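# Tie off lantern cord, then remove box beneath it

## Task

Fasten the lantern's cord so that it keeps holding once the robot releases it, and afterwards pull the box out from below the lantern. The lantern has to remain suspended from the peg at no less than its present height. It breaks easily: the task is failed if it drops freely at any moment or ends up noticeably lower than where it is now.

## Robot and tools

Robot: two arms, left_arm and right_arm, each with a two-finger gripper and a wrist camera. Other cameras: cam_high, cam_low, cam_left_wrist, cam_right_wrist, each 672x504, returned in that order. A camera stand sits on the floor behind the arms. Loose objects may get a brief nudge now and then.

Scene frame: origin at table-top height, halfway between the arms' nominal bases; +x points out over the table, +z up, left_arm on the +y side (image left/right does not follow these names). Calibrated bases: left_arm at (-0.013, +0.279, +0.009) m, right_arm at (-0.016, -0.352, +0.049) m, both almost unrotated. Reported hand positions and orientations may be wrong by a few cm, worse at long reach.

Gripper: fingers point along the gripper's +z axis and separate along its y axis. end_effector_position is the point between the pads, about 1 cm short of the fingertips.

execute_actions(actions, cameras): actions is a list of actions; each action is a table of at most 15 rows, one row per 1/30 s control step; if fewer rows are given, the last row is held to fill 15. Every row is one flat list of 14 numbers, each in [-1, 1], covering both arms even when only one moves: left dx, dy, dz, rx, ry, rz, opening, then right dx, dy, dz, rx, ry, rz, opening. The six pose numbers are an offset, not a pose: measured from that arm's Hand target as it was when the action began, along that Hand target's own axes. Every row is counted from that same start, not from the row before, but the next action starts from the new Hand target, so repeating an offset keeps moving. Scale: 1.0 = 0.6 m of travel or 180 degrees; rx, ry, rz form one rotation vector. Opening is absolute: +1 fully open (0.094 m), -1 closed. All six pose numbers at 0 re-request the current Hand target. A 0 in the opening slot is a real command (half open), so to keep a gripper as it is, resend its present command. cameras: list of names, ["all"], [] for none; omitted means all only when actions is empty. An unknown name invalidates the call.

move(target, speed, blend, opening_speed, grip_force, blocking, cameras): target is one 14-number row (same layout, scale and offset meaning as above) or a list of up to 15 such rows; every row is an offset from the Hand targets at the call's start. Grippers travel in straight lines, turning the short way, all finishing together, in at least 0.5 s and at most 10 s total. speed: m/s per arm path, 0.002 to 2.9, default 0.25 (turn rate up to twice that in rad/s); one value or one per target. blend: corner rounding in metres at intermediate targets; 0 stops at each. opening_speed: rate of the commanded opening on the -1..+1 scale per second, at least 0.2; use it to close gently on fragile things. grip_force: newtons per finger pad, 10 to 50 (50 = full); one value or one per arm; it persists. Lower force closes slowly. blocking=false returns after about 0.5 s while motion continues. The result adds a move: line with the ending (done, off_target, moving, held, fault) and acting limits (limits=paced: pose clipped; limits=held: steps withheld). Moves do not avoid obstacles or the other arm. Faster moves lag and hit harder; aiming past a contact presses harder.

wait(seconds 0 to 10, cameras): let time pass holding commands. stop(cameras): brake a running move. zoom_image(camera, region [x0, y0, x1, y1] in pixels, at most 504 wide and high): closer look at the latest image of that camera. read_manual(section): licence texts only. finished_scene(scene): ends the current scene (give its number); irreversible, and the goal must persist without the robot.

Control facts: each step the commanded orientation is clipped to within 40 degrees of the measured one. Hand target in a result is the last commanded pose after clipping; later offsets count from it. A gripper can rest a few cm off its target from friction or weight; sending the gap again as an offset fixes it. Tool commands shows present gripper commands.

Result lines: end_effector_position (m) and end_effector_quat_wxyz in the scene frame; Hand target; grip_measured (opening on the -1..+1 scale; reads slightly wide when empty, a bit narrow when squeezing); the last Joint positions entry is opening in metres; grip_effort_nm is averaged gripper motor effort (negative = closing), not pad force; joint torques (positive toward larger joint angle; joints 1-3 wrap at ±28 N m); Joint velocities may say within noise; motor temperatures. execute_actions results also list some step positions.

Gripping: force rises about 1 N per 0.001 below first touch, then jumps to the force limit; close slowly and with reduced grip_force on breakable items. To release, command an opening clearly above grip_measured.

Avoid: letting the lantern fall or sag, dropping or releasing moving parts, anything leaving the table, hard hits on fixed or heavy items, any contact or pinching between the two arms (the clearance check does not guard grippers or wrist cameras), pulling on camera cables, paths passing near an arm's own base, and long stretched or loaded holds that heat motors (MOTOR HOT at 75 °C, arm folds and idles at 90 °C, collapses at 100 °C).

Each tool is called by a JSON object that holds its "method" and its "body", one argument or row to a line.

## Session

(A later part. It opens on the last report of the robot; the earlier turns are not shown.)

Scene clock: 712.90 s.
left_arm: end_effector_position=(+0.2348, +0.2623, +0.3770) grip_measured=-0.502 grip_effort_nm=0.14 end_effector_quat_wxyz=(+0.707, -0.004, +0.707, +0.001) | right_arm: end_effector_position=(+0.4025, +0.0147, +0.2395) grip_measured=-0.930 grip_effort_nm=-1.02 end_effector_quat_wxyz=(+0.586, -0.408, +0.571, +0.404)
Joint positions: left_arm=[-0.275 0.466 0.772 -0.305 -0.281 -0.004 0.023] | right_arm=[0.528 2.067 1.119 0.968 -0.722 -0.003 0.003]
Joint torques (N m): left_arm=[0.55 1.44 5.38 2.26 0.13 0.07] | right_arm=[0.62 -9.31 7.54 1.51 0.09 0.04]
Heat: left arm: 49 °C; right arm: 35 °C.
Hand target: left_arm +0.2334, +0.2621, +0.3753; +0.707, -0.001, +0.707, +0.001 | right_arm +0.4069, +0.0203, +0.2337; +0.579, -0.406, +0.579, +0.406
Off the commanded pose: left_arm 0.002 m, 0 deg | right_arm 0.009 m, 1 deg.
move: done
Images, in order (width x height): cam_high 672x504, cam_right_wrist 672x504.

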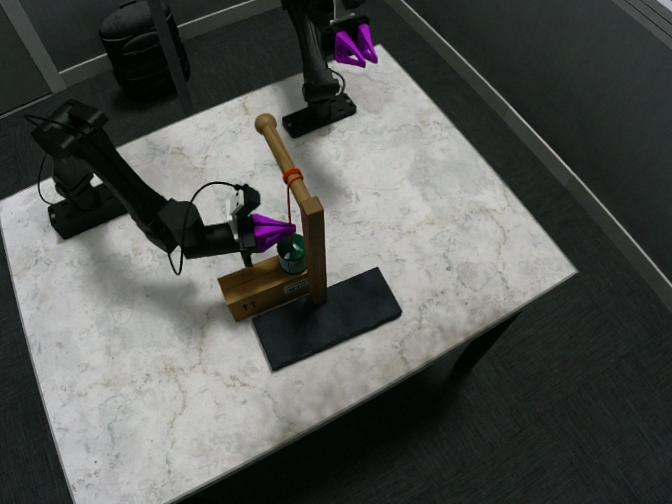

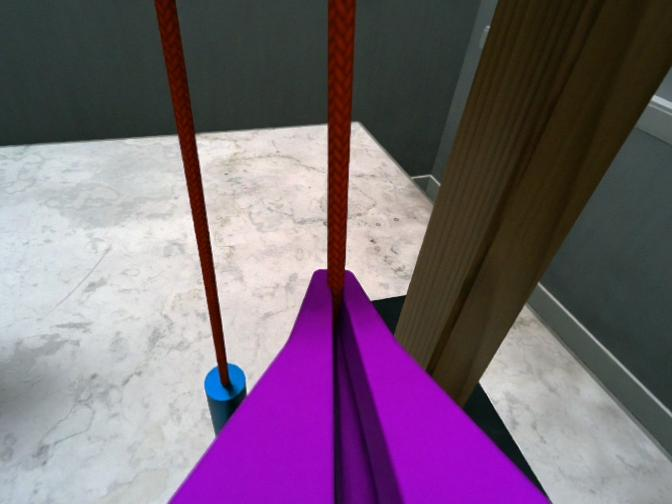

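{"method": "move", "body": {
  "target": [0,0,0,0,0,0,-0.5,-0.055,0,0,0,0,0,-1],
  "cameras": ["cam_high","cam_right_wrist","cam_low"],
  "speed": 0.04
}}

{"method": "zoom_image", "body": {
  "camera": "cam_low",
  "region": [270, 170, 350, 270]
}}

{"method": "zoom_image", "body": {
  "camera": "cam_high",
  "region": [200, 140, 340, 320]
}}

Scene clock: 721.03 s.
left_arm: end_effector_position=(+0.2348, +0.2623, +0.3770) grip_measured=-0.502 grip_effort_nm=0.14 end_effector_quat_wxyz=(+0.707, -0.004, +0.707, +0.001) | right_arm: end_effector_position=(+0.4059, +0.0166, +0.2398) grip_measured=-0.931 grip_effort_nm=-1.03 end_effector_quat_wxyz=(+0.563, -0.405, +0.594, +0.407)
Joint positions: left_arm=[-0.275 0.466 0.772 -0.305 -0.281 -0.004 0.023] | right_arm=[0.528 2.046 1.154 0.847 -0.722 -0.002 0.003]
Joint torques (N m): left_arm=[0.55 1.44 5.39 2.28 0.11 0.07] | right_arm=[0.66 -14.16 8.02 1.58 0.06 0.03]
Heat: left arm: 49 °C; right arm: 35 °C.
Hand target: left_arm +0.2334, +0.2621, +0.3753; +0.707, -0.001, +0.707, +0.001 | right_arm +0.4069, +0.0202, +0.2668; +0.579, -0.406, +0.579, +0.406
Off the commanded pose: left_arm 0.002 m, 0 deg | right_arm 0.027 m, 3 deg.
move: off_target (right_arm)
Images, in order (width x height): cam_high 672x504, cam_low 672x504, cam_right_wrist 672x504.

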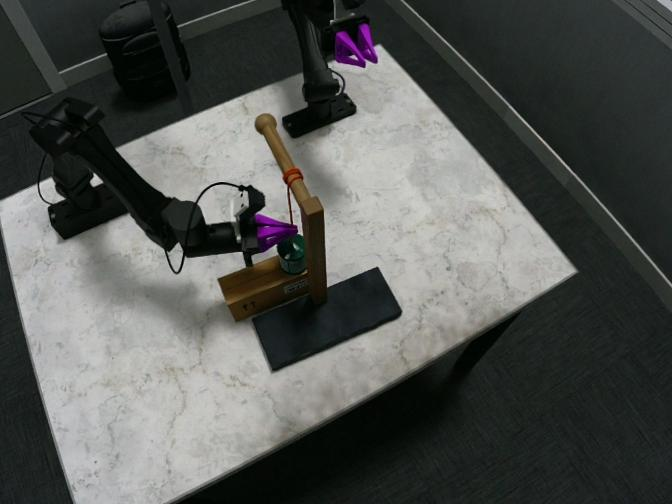

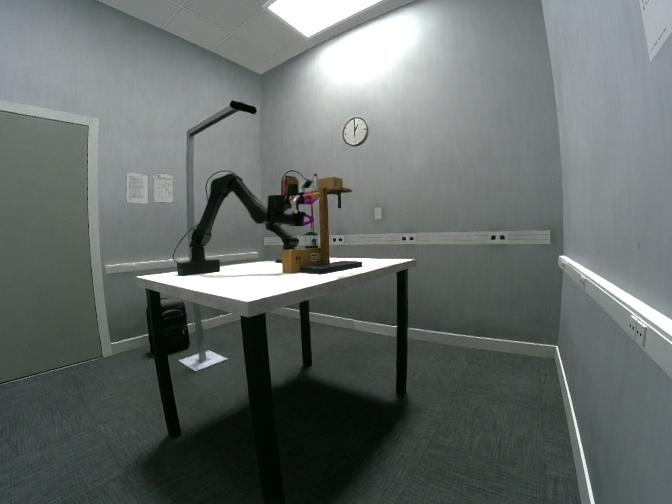

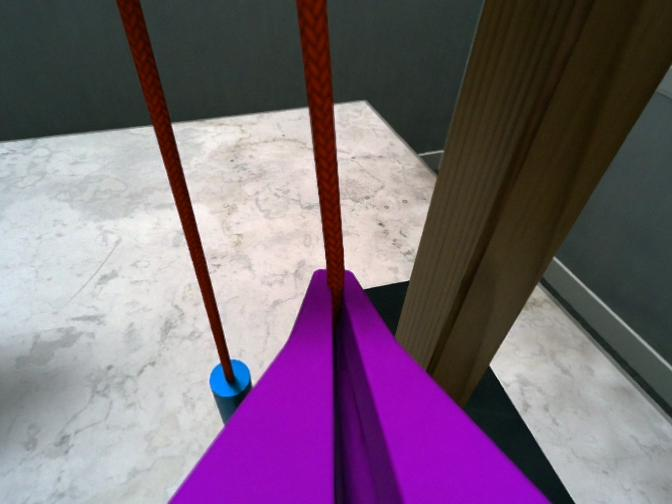

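Scaled by 5.040 from the camera's 672x504 image, which has a finer 960x720 frame.

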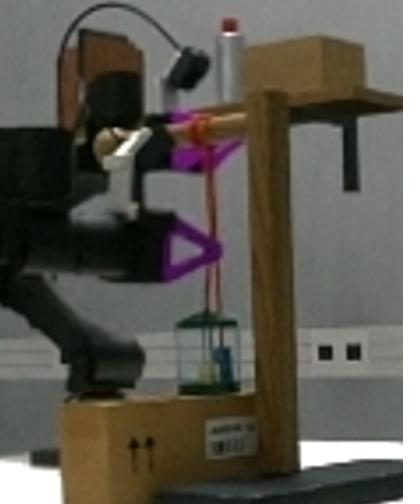

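Scaled by 2.800 from the camera's 672x504 image, which has a finer 960x720 frame.

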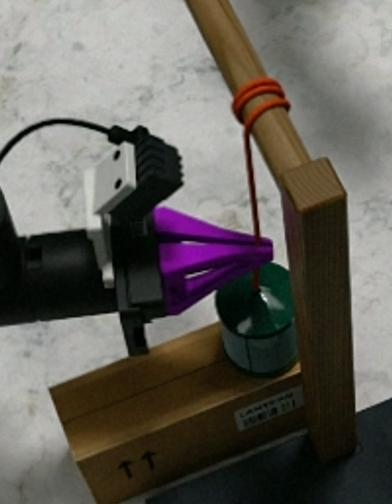

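{"method": "move", "body": {
  "target": [0,0,0,0,0,0,-0.5,-0.04,0,0,0,0,0,-1],
  "cameras": ["cam_high","cam_right_wrist","cam_low"],
  "speed": 0.03
}}

{"method": "zoom_image", "body": {
  "camera": "cam_low",
  "region": [270, 170, 350, 270]
}}

{"method": "zoom_image", "body": {
  "camera": "cam_high",
  "region": [200, 140, 340, 320]
}}

Scene clock: 728.87 s.
left_arm: end_effector_position=(+0.2348, +0.2623, +0.3770) grip_measured=-0.502 grip_effort_nm=0.14 end_effector_quat_wxyz=(+0.707, -0.004, +0.707, +0.001) | right_arm: end_effector_position=(+0.4051, +0.0155, +0.2417) grip_measured=-0.931 grip_effort_nm=-1.03 end_effector_quat_wxyz=(+0.539, -0.400, +0.618, +0.408)
Joint positions: left_arm=[-0.275 0.466 0.772 -0.305 -0.281 -0.004 0.023] | right_arm=[0.528 2.009 1.173 0.722 -0.718 -0.002 0.003]
Joint torques (N m): left_arm=[0.53 1.4 5.37 2.25 0.11 0.06] | right_arm=[0.62 -15.31 9.16 1.93 -0.02 0.03]
Heat: left arm: 49 °C; right arm: 37 °C.
Hand target: left_arm +0.2334, +0.2621, +0.3753; +0.707, -0.001, +0.707, +0.001 | right_arm +0.4070, +0.0202, +0.2908; +0.579, -0.406, +0.579, +0.406
Off the commanded pose: left_arm 0.002 m, 0 deg | right_arm 0.049 m, 6 deg.
move: off_target (right_arm)
Images, in order (width x height): cam_high 672x504, cam_low 672x504, cam_right_wrist 672x504.

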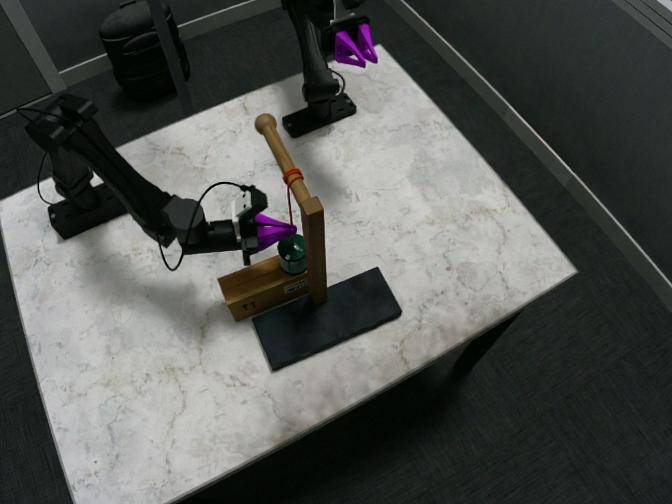

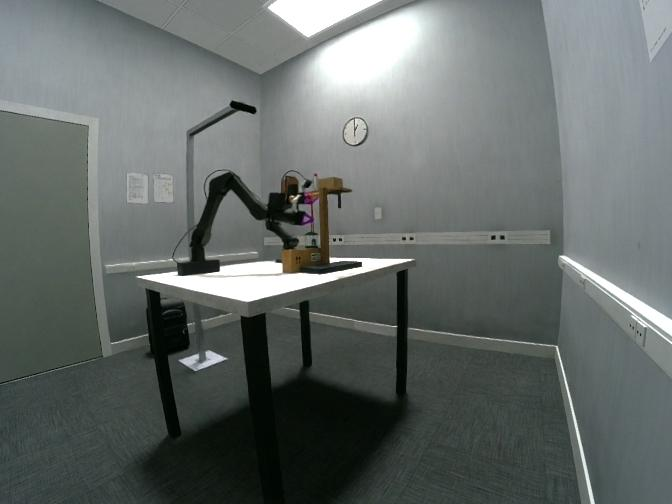

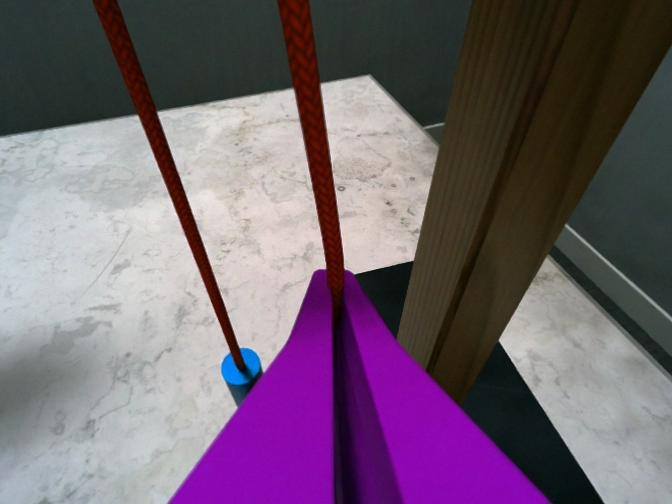

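Scaled by 5.040 from the camera's 672x504 image, which has a finer 960x720 frame.

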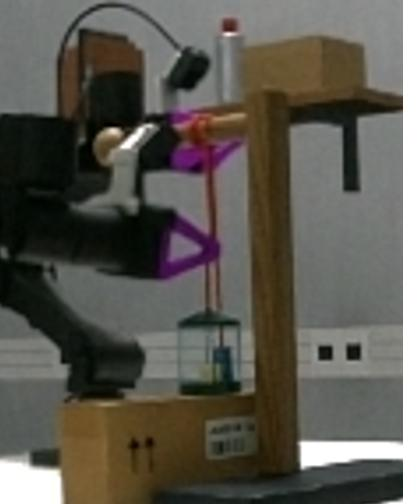

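Scaled by 2.800 from the camera's 672x504 image, which has a finer 960x720 frame.

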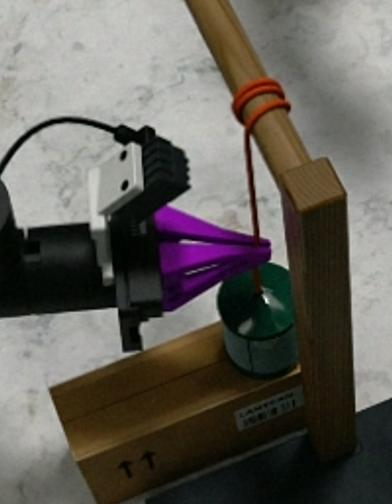

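{"method": "move", "body": {
  "target": [0,0,0,0,0,0,-0.5,-0.04,0,0,0,0,0,-1],
  "cameras": ["cam_high","cam_right_wrist","cam_low"],
  "speed": 0.03
}}

{"method": "zoom_image", "body": {
  "camera": "cam_low",
  "region": [270, 170, 350, 270]
}}

Scene clock: 743.47 s.
left_arm: end_effector_position=(+0.2348, +0.2623, +0.3770) grip_measured=-0.502 grip_effort_nm=0.14 end_effector_quat_wxyz=(+0.707, -0.004, +0.707, +0.001) | right_arm: end_effector_position=(+0.4066, +0.0162, +0.2638) grip_measured=-0.931 grip_effort_nm=-1.03 end_effector_quat_wxyz=(+0.538, -0.400, +0.620, +0.408)
Joint positions: left_arm=[-0.275 0.466 0.772 -0.305 -0.281 -0.004 0.023] | right_arm=[0.528 1.968 1.219 0.63 -0.717 -0.002 0.003]
Joint torques (N m): left_arm=[0.54 1.43 5.37 2.27 0.12 0.05] | right_arm=[0.61 -15.23 9.5 1.99 -0.04 0.03]
Heat: left arm: 49 °C; right arm: 37 °C.
Hand target: left_arm +0.2334, +0.2621, +0.3753; +0.707, -0.001, +0.707, +0.001 | right_arm +0.4070, +0.0202, +0.3149; +0.579, -0.406, +0.579, +0.406
Off the commanded pose: left_arm 0.002 m, 0 deg | right_arm 0.051 m, 7 deg.
move: off_target (right_arm)
Images, in order (width x height): cam_high 672x504, cam_low 672x504, cam_right_wrist 672x504.

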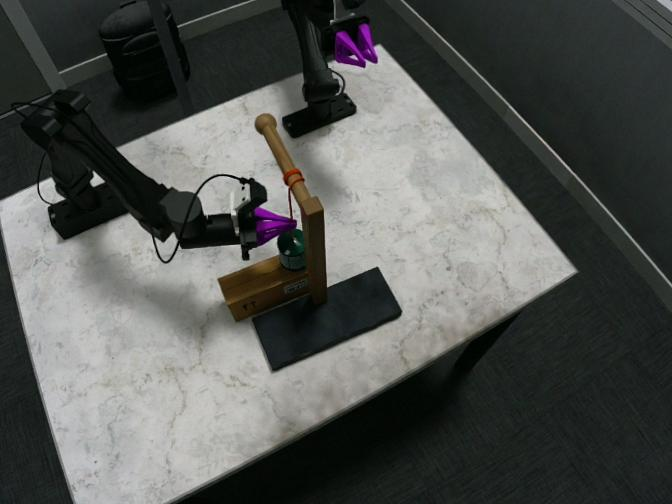

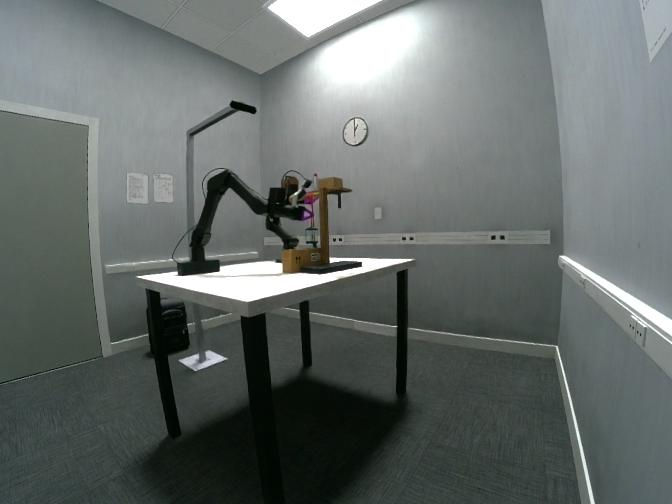

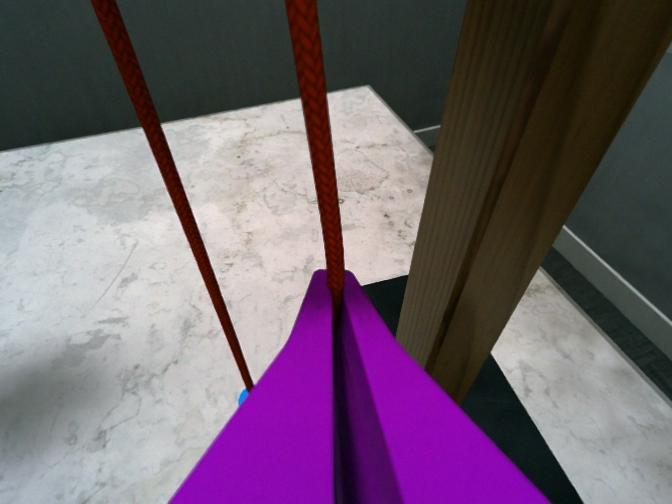

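Scaled by 5.040 from the camera's 672x504 image, which has a finer 960x720 frame.

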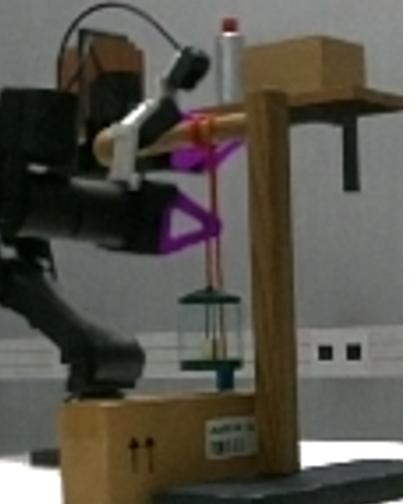

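{"method": "move", "body": {
  "target": [0.283,-0.06,0.165,0.389,0,0,1,0,0,0,0,0,0,-1],
  "cameras": ["cam_left_wrist","cam_high"],
  "speed": 0.3
}}

Scene clock: 754.13 s.
left_arm: end_effector_position=(+0.3306, +0.2266, +0.1995) grip_measured=+0.998 grip_effort_nm=0.14 end_effector_quat_wxyz=(+0.582, +0.378, +0.599, -0.399) | right_arm: end_effector_position=(+0.4066, +0.0162, +0.2638) grip_measured=-0.931 grip_effort_nm=-1.03 end_effector_quat_wxyz=(+0.538, -0.400, +0.620, +0.408)
Joint positions: left_arm=[0.389 1.656 0.669 0.717 1.555 0.232 0.094] | right_arm=[0.528 1.968 1.219 0.63 -0.717 -0.002 0.003]
Joint torques (N m): left_arm=[-0.42 -5.85 7.05 1.75 0.34 0.12] | right_arm=[0.64 -15.24 9.47 1.99 -0.04 0.03]
Motor temperatures (°C): left_arm=[22 26 41 49 23 23 22] | right_arm=[24 41 34 28 21 21 27]
Heat: left arm: 49 °C; right arm: 41 °C.
Hand target: left_arm +0.3325, +0.2263, +0.2054; +0.580, +0.405, +0.580, -0.405 | right_arm +0.4070, +0.0202, +0.3149; +0.579, -0.406, +0.579, +0.406
Off the commanded pose: left_arm 0.006 m, 4 deg | right_arm 0.051 m, 7 deg.
joint sent to its limit (left arm) — joint 5 (wrist yaw), upper limit. The joint targets still meet the commanded pose.
move: off_target (left_arm, right_arm)
Images, in order (width x height): cam_high 672x504, cam_left_wrist 672x504.

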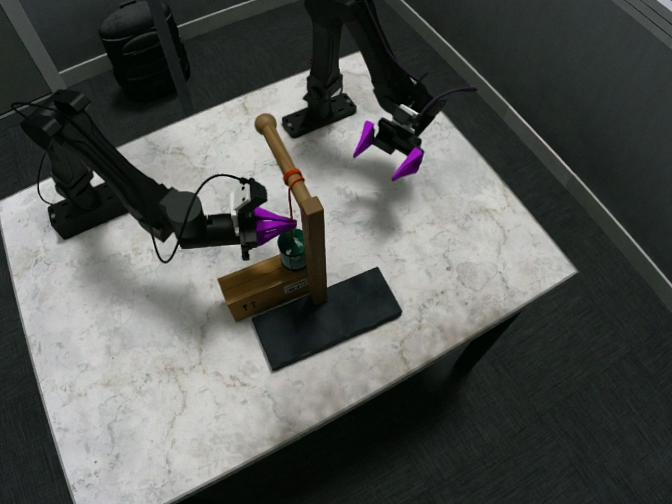

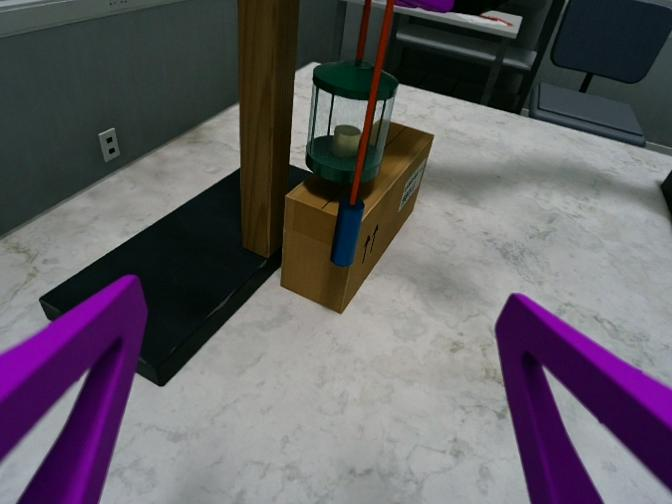

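{"method": "move", "body": {
  "target": [0.18,-0.057,0.15,0,0,0,0.3,0,0,0,0,0,0,-1],
  "cameras": ["cam_left_wrist"],
  "speed": 0.2
}}

Scene clock: 774.97 s.
left_arm: end_effector_position=(+0.3313, +0.1309, +0.0923) grip_measured=+0.302 grip_effort_nm=-0.07 end_effector_quat_wxyz=(+0.554, +0.394, +0.600, -0.420) | right_arm: end_effector_position=(+0.4066, +0.0162, +0.2638) grip_measured=-0.931 grip_effort_nm=-1.03 end_effector_quat_wxyz=(+0.538, -0.400, +0.620, +0.408)
Joint positions: left_arm=[0.072 2.122 0.54 1.462 1.302 0.049 0.061] | right_arm=[0.528 1.968 1.219 0.63 -0.717 -0.002 0.003]
Joint torques (N m): left_arm=[-0.44 -6.69 1.95 2.81 -0.05 -0.01] | right_arm=[0.61 -15.24 9.47 1.99 -0.04 0.03]
Heat: left arm: 45 °C; right arm: 45 °C.
Hand target: left_arm +0.3313, +0.1300, +0.0975; +0.580, +0.405, +0.579, -0.405 | right_arm +0.4070, +0.0202, +0.3149; +0.579, -0.406, +0.579, +0.406
Off the commanded pose: left_arm 0.005 m, 4 deg | right_arm 0.051 m, 7 deg.
joint sent to its limit (left arm) — joint 4 (wrist pitch), upper limit. The joint targets still meet the commanded pose.
move: off_target (left_arm, right_arm)
Images, in order (width x height): cam_left_wrist 672x504.

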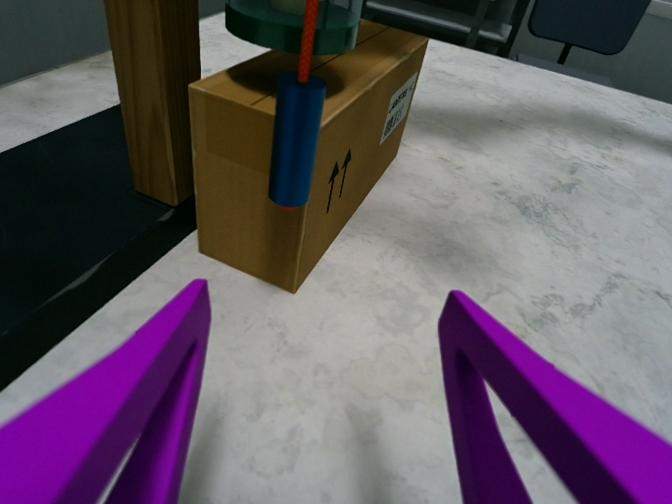

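{"method": "move", "body": {
  "target": [
    [0.005,0.018,0.138,0,0,0,0.3,0,0,0,0,0,0,-1]
  ],
  "cameras": ["cam_left_wrist"],
  "speed": 0.08
}}

Scene clock: 796.10 s.
left_arm: end_effector_position=(+0.3644, +0.0565, +0.0893) grip_measured=+0.302 grip_effort_nm=-0.07 end_effector_quat_wxyz=(+0.561, +0.401, +0.593, -0.415) | right_arm: end_effector_position=(+0.4066, +0.0162, +0.2638) grip_measured=-0.931 grip_effort_nm=-1.03 end_effector_quat_wxyz=(+0.538, -0.400, +0.620, +0.408)
Joint positions: left_arm=[-0.168 2.212 0.698 1.46 1.064 0.005 0.061] | right_arm=[0.528 1.968 1.219 0.63 -0.717 -0.002 0.003]
Joint torques (N m): left_arm=[-0.13 -7.71 4.21 2.48 -0.1 0.02] | right_arm=[0.62 -15.25 9.44 1.99 -0.03 0.02]
Motor temperatures (°C): left_arm=[22 27 39 50 23 23 22] | right_arm=[23 46 35 30 21 21 28]
Heat: left arm: 50 °C; right arm: 46 °C.
Hand target: left_arm +0.3698, +0.0560, +0.0944; +0.580, +0.405, +0.579, -0.405 | right_arm +0.4070, +0.0202, +0.3149; +0.579, -0.406, +0.579, +0.406
Off the commanded pose: left_arm 0.008 m, 3 deg | right_arm 0.051 m, 7 deg.
move: off_target (left_arm, right_arm)
Images, in order (width x height): cam_left_wrist 672x504.

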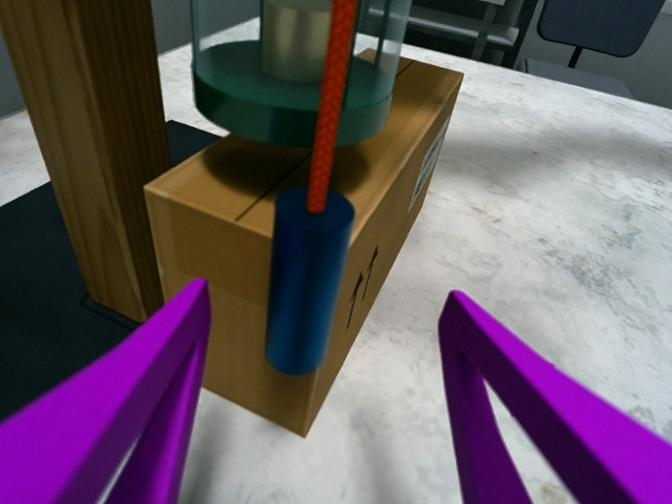

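{"method": "move", "body": {
  "target": [
    [0,0,0.0,0,0,0,-1,0,0,0,0,0,0,-1]
  ],
  "cameras": ["cam_left_wrist"],
  "opening_speed": 1
}}

Scene clock: 804.00 s.
left_arm: end_effector_position=(+0.3647, +0.0566, +0.0893) grip_measured=-0.657 grip_effort_nm=-1.00 end_effector_quat_wxyz=(+0.561, +0.401, +0.594, -0.415) | right_arm: end_effector_position=(+0.4066, +0.0162, +0.2638) grip_measured=-0.931 grip_effort_nm=-1.03 end_effector_quat_wxyz=(+0.538, -0.400, +0.620, +0.408)
Joint positions: left_arm=[-0.168 2.212 0.698 1.46 1.063 0.004 0.016] | right_arm=[0.528 1.968 1.219 0.63 -0.717 -0.002 0.003]
Joint torques (N m): left_arm=[-0.14 -7.69 4.23 2.48 -0.1 0.02] | right_arm=[0.64 -15.25 9.46 1.99 -0.03 0.03]
Heat: left arm: 50 °C; right arm: 47 °C.
Hand target: left_arm +0.3698, +0.0560, +0.0944; +0.580, +0.405, +0.580, -0.405 | right_arm +0.4070, +0.0202, +0.3149; +0.579, -0.406, +0.579, +0.406
Off the commanded pose: left_arm 0.007 m, 3 deg | right_arm 0.051 m, 7 deg.
move: off_target (left_arm, right_arm)
Images, in order (width x height): cam_left_wrist 672x504.

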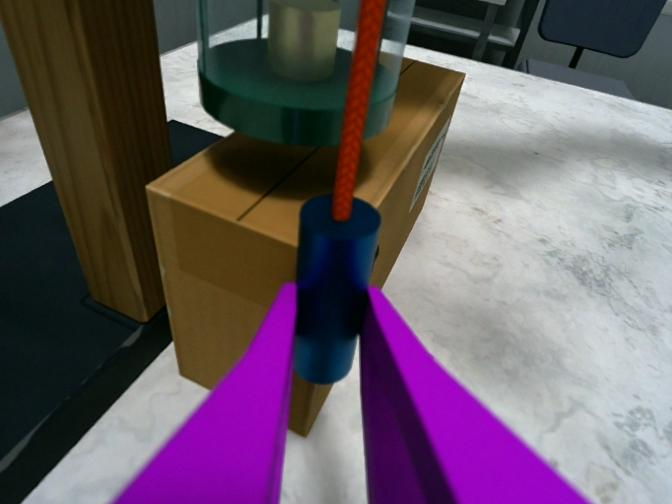

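{"method": "move", "body": {
  "target": [
    [0,0,-0.035,0,0,0,-1,0,0,0,0,0,0,-1],
    [0.05,0,-0.04,0,0,0,-1,0,0,0,0,0,0,-1]
  ],
  "cameras": ["cam_left_wrist","cam_right_wrist","cam_high","cam_low"],
  "speed": 0.04
}}

{"method": "zoom_image", "body": {
  "camera": "cam_high",
  "region": [200, 140, 340, 320]
}}

{"method": "zoom_image", "body": {
  "camera": "cam_low",
  "region": [270, 170, 350, 270]
}}

Scene clock: 816.13 s.
left_arm: end_effector_position=(+0.3684, +0.0725, +0.0829) grip_measured=-0.657 grip_effort_nm=-1.00 end_effector_quat_wxyz=(+0.567, +0.415, +0.584, -0.407) | right_arm: end_effector_position=(+0.4063, +0.0160, +0.2660) grip_measured=-0.931 grip_effort_nm=-1.03 end_effector_quat_wxyz=(+0.539, -0.400, +0.619, +0.408)
Joint positions: left_arm=[-0.115 2.242 0.715 1.465 1.126 0.049 0.016] | right_arm=[0.528 1.964 1.219 0.63 -0.717 -0.002 0.003]
Joint torques (N m): left_arm=[1.21 -3.48 0.62 2.88 -0.01 0.13] | right_arm=[0.64 -14.83 9.51 1.98 -0.03 0.03]
Heat: left arm: 50 °C; right arm: 47 °C.
Hand target: left_arm +0.3616, +0.0785, +0.0644; +0.579, +0.405, +0.580, -0.405 | right_arm +0.4070, +0.0202, +0.3149; +0.579, -0.406, +0.579, +0.406
Off the commanded pose: left_arm 0.021 m, 2 deg | right_arm 0.049 m, 7 deg.
joint sent to its limit (left arm) — joint 4 (wrist pitch), upper limit. The joint targets still meet the commanded pose.
move: off_target (left_arm, right_arm)

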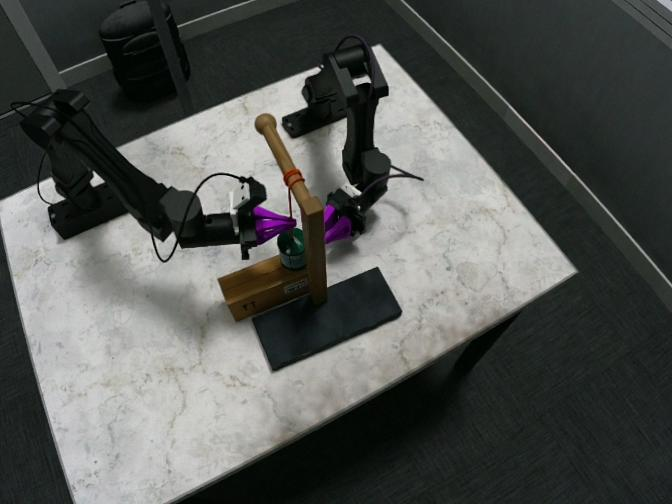

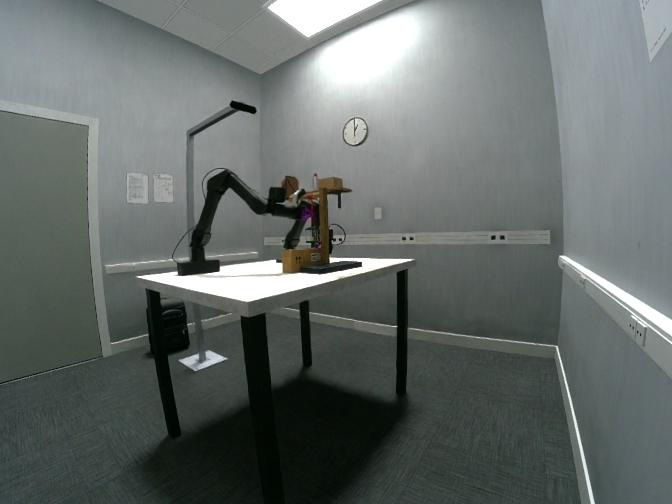

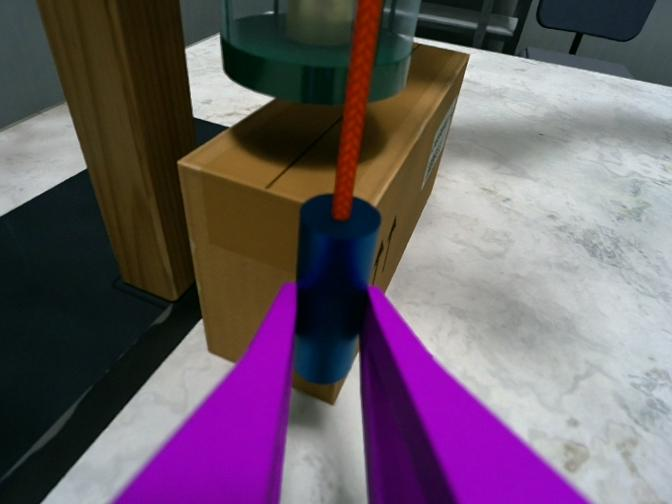

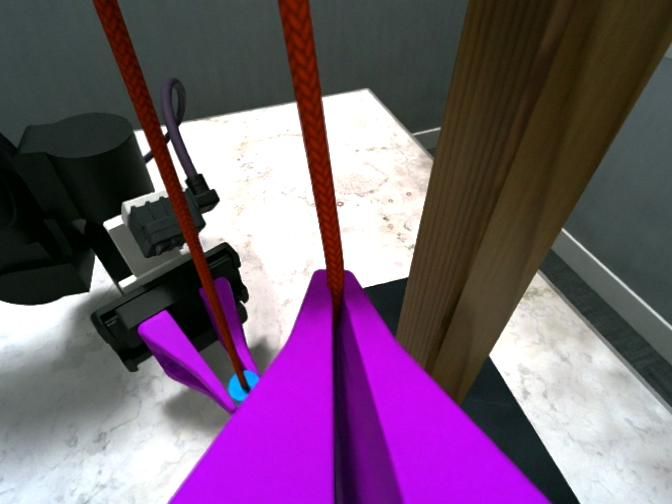

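Scaled by 2.800 from the camera's 672x504 image, which has a finer 960x720 frame.

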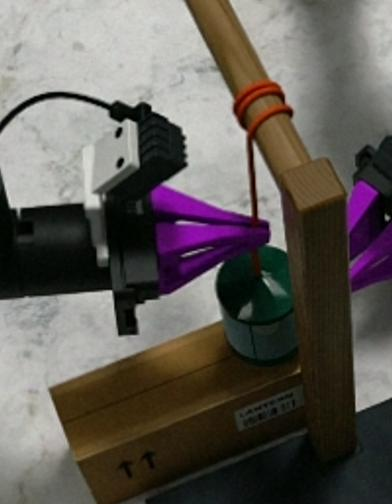

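Scaled by 5.040 from the camera's 672x504 image, which has a finer 960x720 frame.

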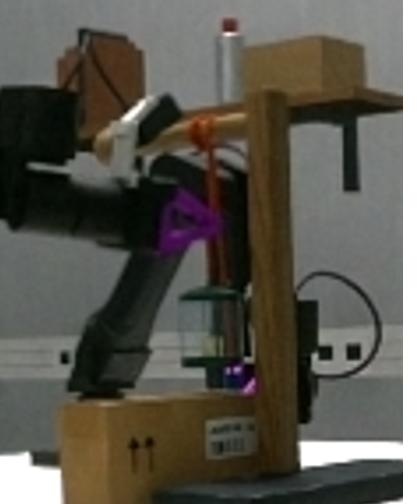

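{"method": "move", "body": {
  "target": [
    [0.035,0,-0.01,0,0,0,-1,0,0,0,0,0,0,-1]
  ],
  "cameras": ["cam_left_wrist","cam_high"],
  "speed": 0.04
}}

{"method": "zoom_image", "body": {
  "camera": "cam_high",
  "region": [200, 140, 340, 320]
}}

Scene clock: 825.03 s.
left_arm: end_effector_position=(+0.3702, +0.0753, +0.0761) grip_measured=-0.657 grip_effort_nm=-1.00 end_effector_quat_wxyz=(+0.570, +0.430, +0.573, -0.402) | right_arm: end_effector_position=(+0.4073, +0.0165, +0.2696) grip_measured=-0.931 grip_effort_nm=-1.03 end_effector_quat_wxyz=(+0.542, -0.400, +0.616, +0.408)
Joint positions: left_arm=[-0.102 2.274 0.738 1.465 1.156 0.094 0.016] | right_arm=[0.528 1.964 1.228 0.63 -0.717 -0.002 0.003]
Joint torques (N m): left_arm=[1.66 -1.39 -0.73 2.85 -0.13 0.14] | right_arm=[0.61 -14.69 9.09 1.97 -0.03 0.03]
Heat: left arm: 53 °C; right arm: 45 °C.
Hand target: left_arm +0.3596, +0.0843, +0.0434; +0.579, +0.405, +0.580, -0.405 | right_arm +0.4070, +0.0202, +0.3147; +0.579, -0.406, +0.579, +0.406
Off the commanded pose: left_arm 0.036 m, 3 deg | right_arm 0.045 m, 6 deg.
joint sent to its limit (left arm) — joint 4 (wrist pitch), upper limit. The joint targets are off in orientation, not in position.
move: off_target (left_arm, right_arm)
Images, in order (width x height): cam_high 672x504, cam_left_wrist 672x504.

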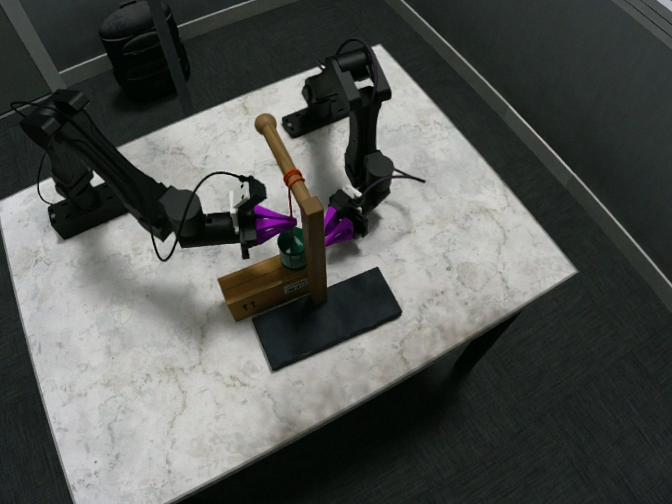

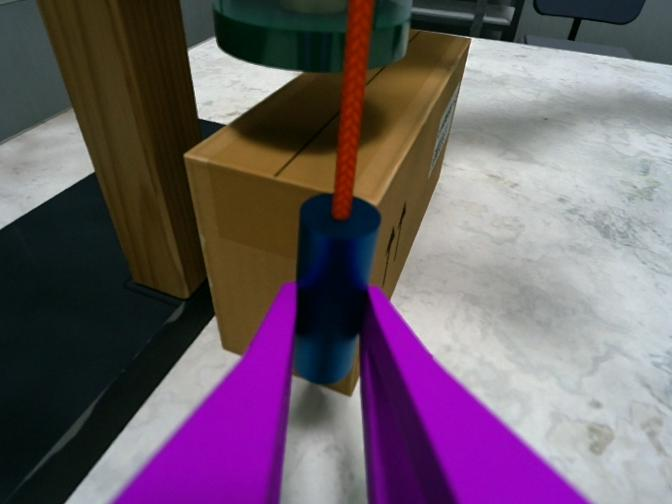

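Scaled by 2.800 from the camera's 672x504 image, which has a finer 960x720 frame.

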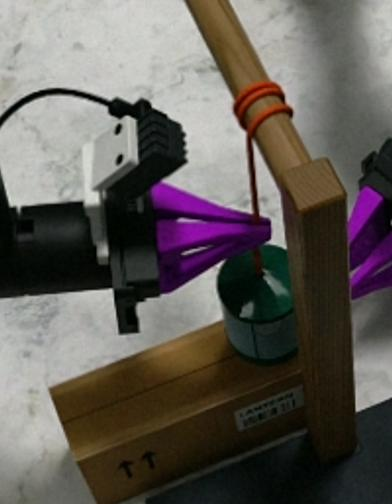

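{"method": "move", "body": {
  "target": [
    [-0.05,0,0.01,0,0,0,-1,0,0,0,0,0,0,-1],
    [-0.05,0,0.01,0,0,0,0,0,0,0,0,0,0,-1],
    [-0.05,0,-0.12,0,0,0,0,0,0,0,0,0,0,-1]
  ],
  "cameras": ["cam_left_wrist","cam_high"],
  "speed": 0.08
}}

{"method": "zoom_image", "body": {
  "camera": "cam_high",
  "region": [200, 140, 340, 320]
}}

Scene clock: 835.50 s.
left_arm: end_effector_position=(+0.3353, +0.1519, +0.0544) grip_measured=-0.002 grip_effort_nm=0.14 end_effector_quat_wxyz=(+0.541, +0.377, +0.619, -0.428) | right_arm: end_effector_position=(+0.4072, +0.0165, +0.2685) grip_measured=-0.931 grip_effort_nm=-1.03 end_effector_quat_wxyz=(+0.540, -0.400, +0.618, +0.408)
Joint positions: left_arm=[0.141 2.27 0.58 1.464 1.352 0.099 0.047] | right_arm=[0.528 1.964 1.228 0.625 -0.717 -0.002 0.003]
Joint torques (N m): left_arm=[0.14 -11.25 1.29 2.76 0.31 0.14] | right_arm=[0.64 -14.74 9.05 2.02 -0.03 0.02]
Heat: left arm: 54 °C; right arm: 43 °C.
Hand target: left_arm +0.3348, +0.1519, +0.0734; +0.580, +0.405, +0.580, -0.405 | right_arm +0.4070, +0.0202, +0.3147; +0.579, -0.406, +0.579, +0.406
Off the commanded pose: left_arm 0.019 m, 8 deg | right_arm 0.046 m, 6 deg.
joint sent to its limit (left arm) — joint 4 (wrist pitch), upper limit. The joint targets still meet the commanded pose.
move: off_target (left_arm, right_arm); target 2's new opening was sent with left_arm's hand 0.008 m and 3 deg from that target
Images, in order (width x height): cam_high 672x504, cam_left_wrist 672x504.

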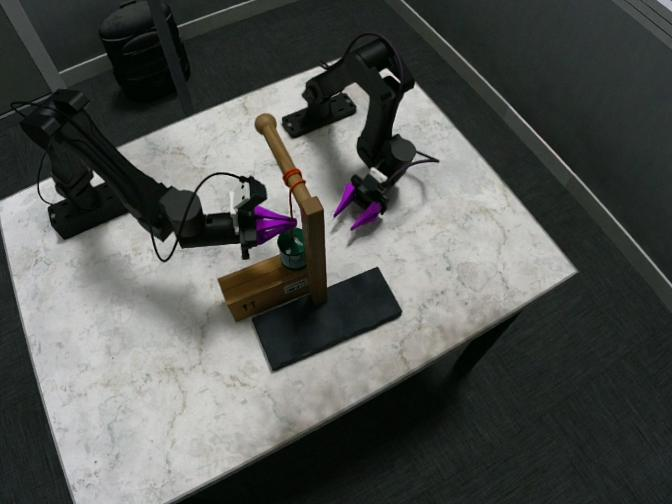

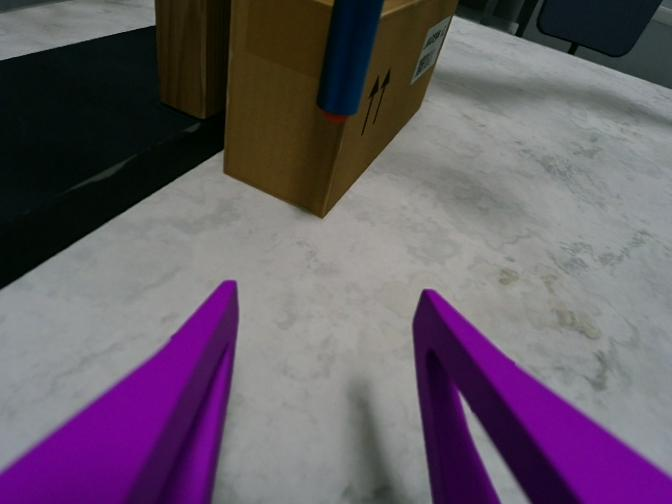

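Scaled by 2.800 from the camera's 672x504 image, which has a finer 960x720 frame.

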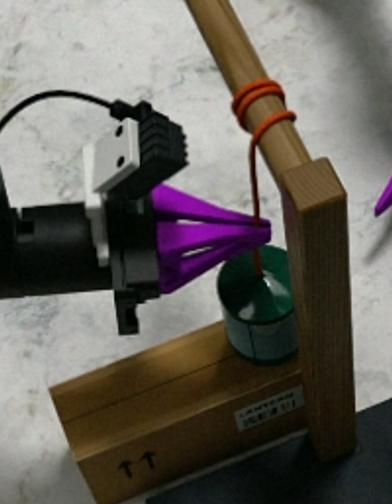

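{"method": "move", "body": {
  "target": [
    [0,0,0,0,0,0,0,0.05,0,0,0,0,0,-1]
  ],
  "cameras": ["cam_low","cam_high"],
  "speed": 0.04
}}

{"method": "zoom_image", "body": {
  "camera": "cam_low",
  "region": [270, 170, 350, 270]
}}

{"method": "zoom_image", "body": {
  "camera": "cam_high",
  "region": [200, 140, 340, 320]
}}

Scene clock: 842.77 s.
left_arm: end_effector_position=(+0.3352, +0.1519, +0.0544) grip_measured=-0.002 grip_effort_nm=0.14 end_effector_quat_wxyz=(+0.541, +0.377, +0.618, -0.428) | right_arm: end_effector_position=(+0.4087, +0.0173, +0.2784) grip_measured=-0.931 grip_effort_nm=-1.03 end_effector_quat_wxyz=(+0.561, -0.403, +0.598, +0.406)
Joint positions: left_arm=[0.141 2.27 0.58 1.464 1.353 0.099 0.047] | right_arm=[0.528 1.97 1.228 0.688 -0.717 -0.002 0.003]
Joint torques (N m): left_arm=[0.1 -11.29 1.29 2.77 0.32 0.14] | right_arm=[0.65 -10.41 5.52 2.33 -0.01 0]
Motor temperatures (°C): left_arm=[22 29 38 55 23 23 23] | right_arm=[23 43 36 32 21 21 28]
Heat: left arm: 55 °C; right arm: 43 °C.
Hand target: left_arm +0.3349, +0.1519, +0.0734; +0.580, +0.405, +0.580, -0.405 | right_arm +0.4069, +0.0202, +0.2847; +0.579, -0.406, +0.579, +0.406
Off the commanded pose: left_arm 0.019 m, 8 deg | right_arm 0.007 m, 3 deg.
joint sent to its limit (left arm) — joint 4 (wrist pitch), upper limit. The joint targets still meet the commanded pose.
move: off_target (left_arm, right_arm)
Images, in order (width x height): cam_high 672x504, cam_low 672x504.

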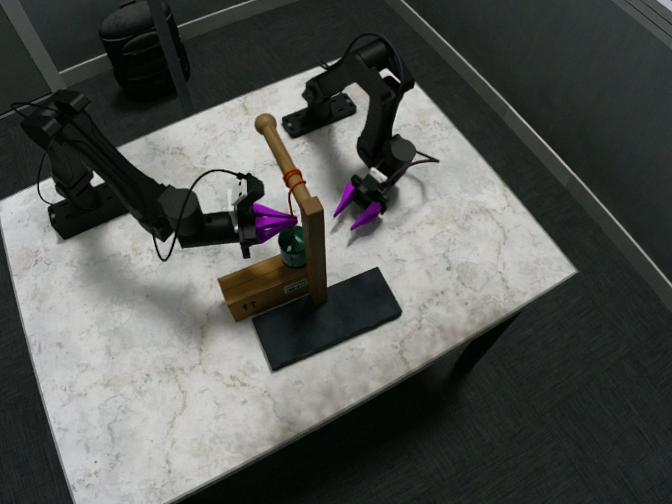

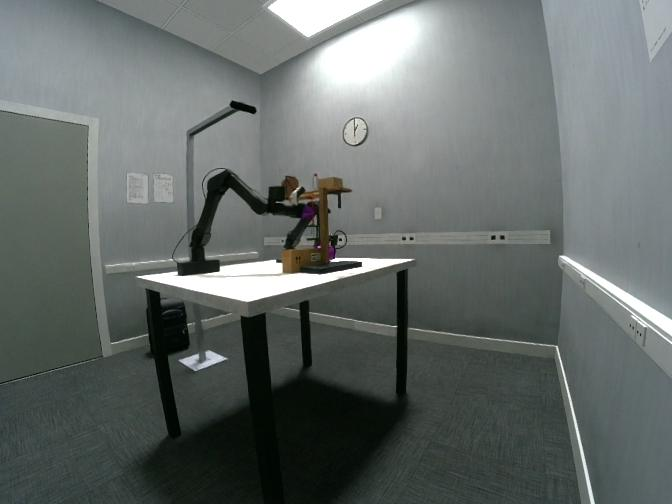

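Scaled by 5.040 from the camera's 672x504 image, which has a finer 960x720 frame.

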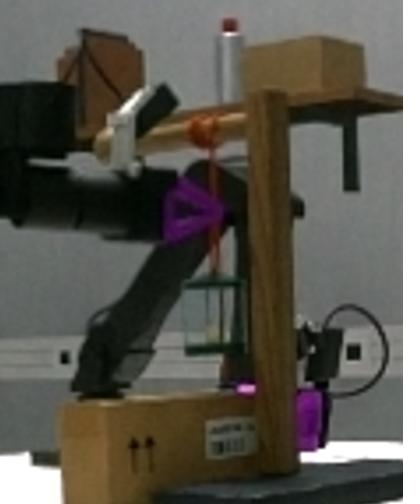

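Scaled by 2.800 from the camera's 672x504 image, which has a finer 960x720 frame.

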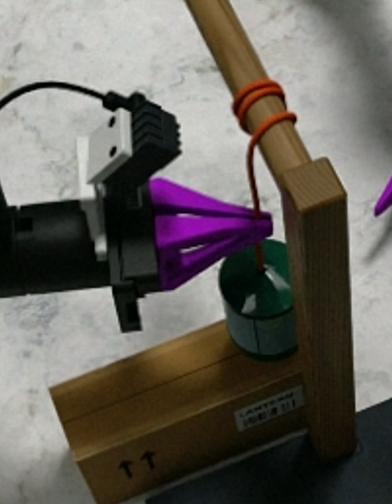

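{"method": "move", "body": {
  "target": [
    [-0.05,0,0,0,0,0,0.3,0,0,0,0,0,0,-1]
  ],
  "cameras": ["cam_left_wrist"],
  "speed": 0.1
}}

Scene clock: 852.27 s.
left_arm: end_effector_position=(+0.3371, +0.1521, +0.0887) grip_measured=+0.298 grip_effort_nm=0.14 end_effector_quat_wxyz=(+0.556, +0.383, +0.606, -0.421) | right_arm: end_effector_position=(+0.4088, +0.0173, +0.2786) grip_measured=-0.931 grip_effort_nm=-1.03 end_effector_quat_wxyz=(+0.562, -0.403, +0.598, +0.406)
Joint positions: left_arm=[0.141 2.15 0.563 1.462 1.353 0.038 0.061] | right_arm=[0.528 1.97 1.228 0.689 -0.717 -0.002 0.003]
Joint torques (N m): left_arm=[0.08 -10.5 1.8 2.54 0.19 0.02] | right_arm=[0.65 -10.39 5.52 2.34 -0.01 0]
Motor temperatures (°C): left_arm=[22 30 38 55 23 23 23] | right_arm=[23 41 35 34 21 21 28]
Heat: left arm: 55 °C; right arm: 41 °C.
Hand target: left_arm +0.3349, +0.1519, +0.1034; +0.580, +0.405, +0.580, -0.405 | right_arm +0.4069, +0.0202, +0.2847; +0.579, -0.406, +0.579, +0.406
Off the commanded pose: left_arm 0.015 m, 5 deg | right_arm 0.007 m, 3 deg.
move: off_target (left_arm, right_arm)
Images, in order (width x height): cam_left_wrist 672x504.

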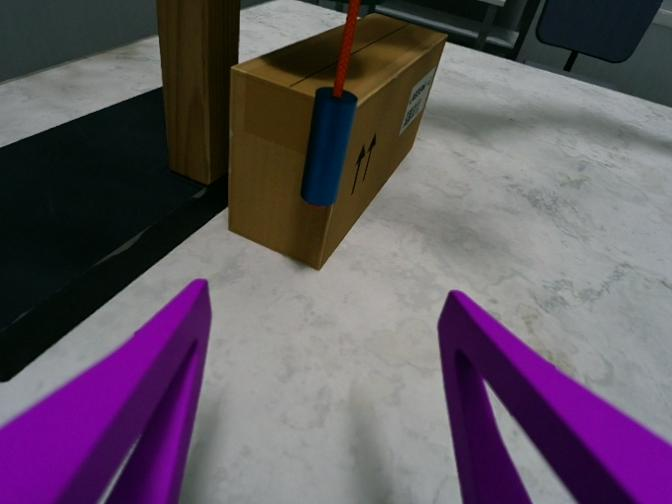

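{"method": "move", "body": {
  "target": [
    [0.012,0.0,0.165,0,0,0,0.3,0,0,0,0,0,0,-1]
  ],
  "cameras": ["cam_left_wrist"],
  "speed": 0.1
}}

Scene clock: 858.70 s.
left_arm: end_effector_position=(+0.3630, +0.0588, +0.0913) grip_measured=+0.298 grip_effort_nm=0.14 end_effector_quat_wxyz=(+0.562, +0.402, +0.592, -0.415) | right_arm: end_effector_position=(+0.4088, +0.0173, +0.2786) grip_measured=-0.931 grip_effort_nm=-1.03 end_effector_quat_wxyz=(+0.562, -0.403, +0.598, +0.406)
Joint positions: left_arm=[-0.161 2.202 0.69 1.46 1.072 0.005 0.061] | right_arm=[0.528 1.97 1.228 0.689 -0.717 -0.002 0.003]
Joint torques (N m): left_arm=[0.02 -7.62 4.23 2.45 -0.13 0.01] | right_arm=[0.65 -10.39 5.5 2.33 -0.01 0]
Heat: left arm: 54 °C; right arm: 40 °C.
Hand target: left_arm +0.3688, +0.0588, +0.0961; +0.579, +0.405, +0.580, -0.405 | right_arm +0.4069, +0.0202, +0.2847; +0.579, -0.406, +0.579, +0.406
Off the commanded pose: left_arm 0.008 m, 3 deg | right_arm 0.007 m, 3 deg.
move: off_target (left_arm, right_arm)
Images, in order (width x height): cam_left_wrist 672x504.

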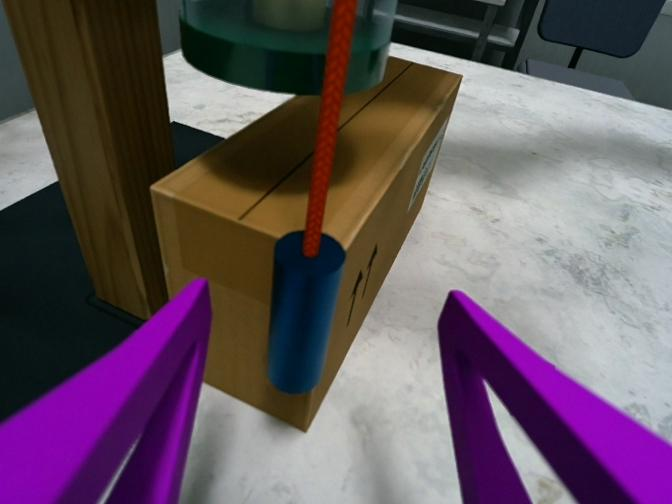

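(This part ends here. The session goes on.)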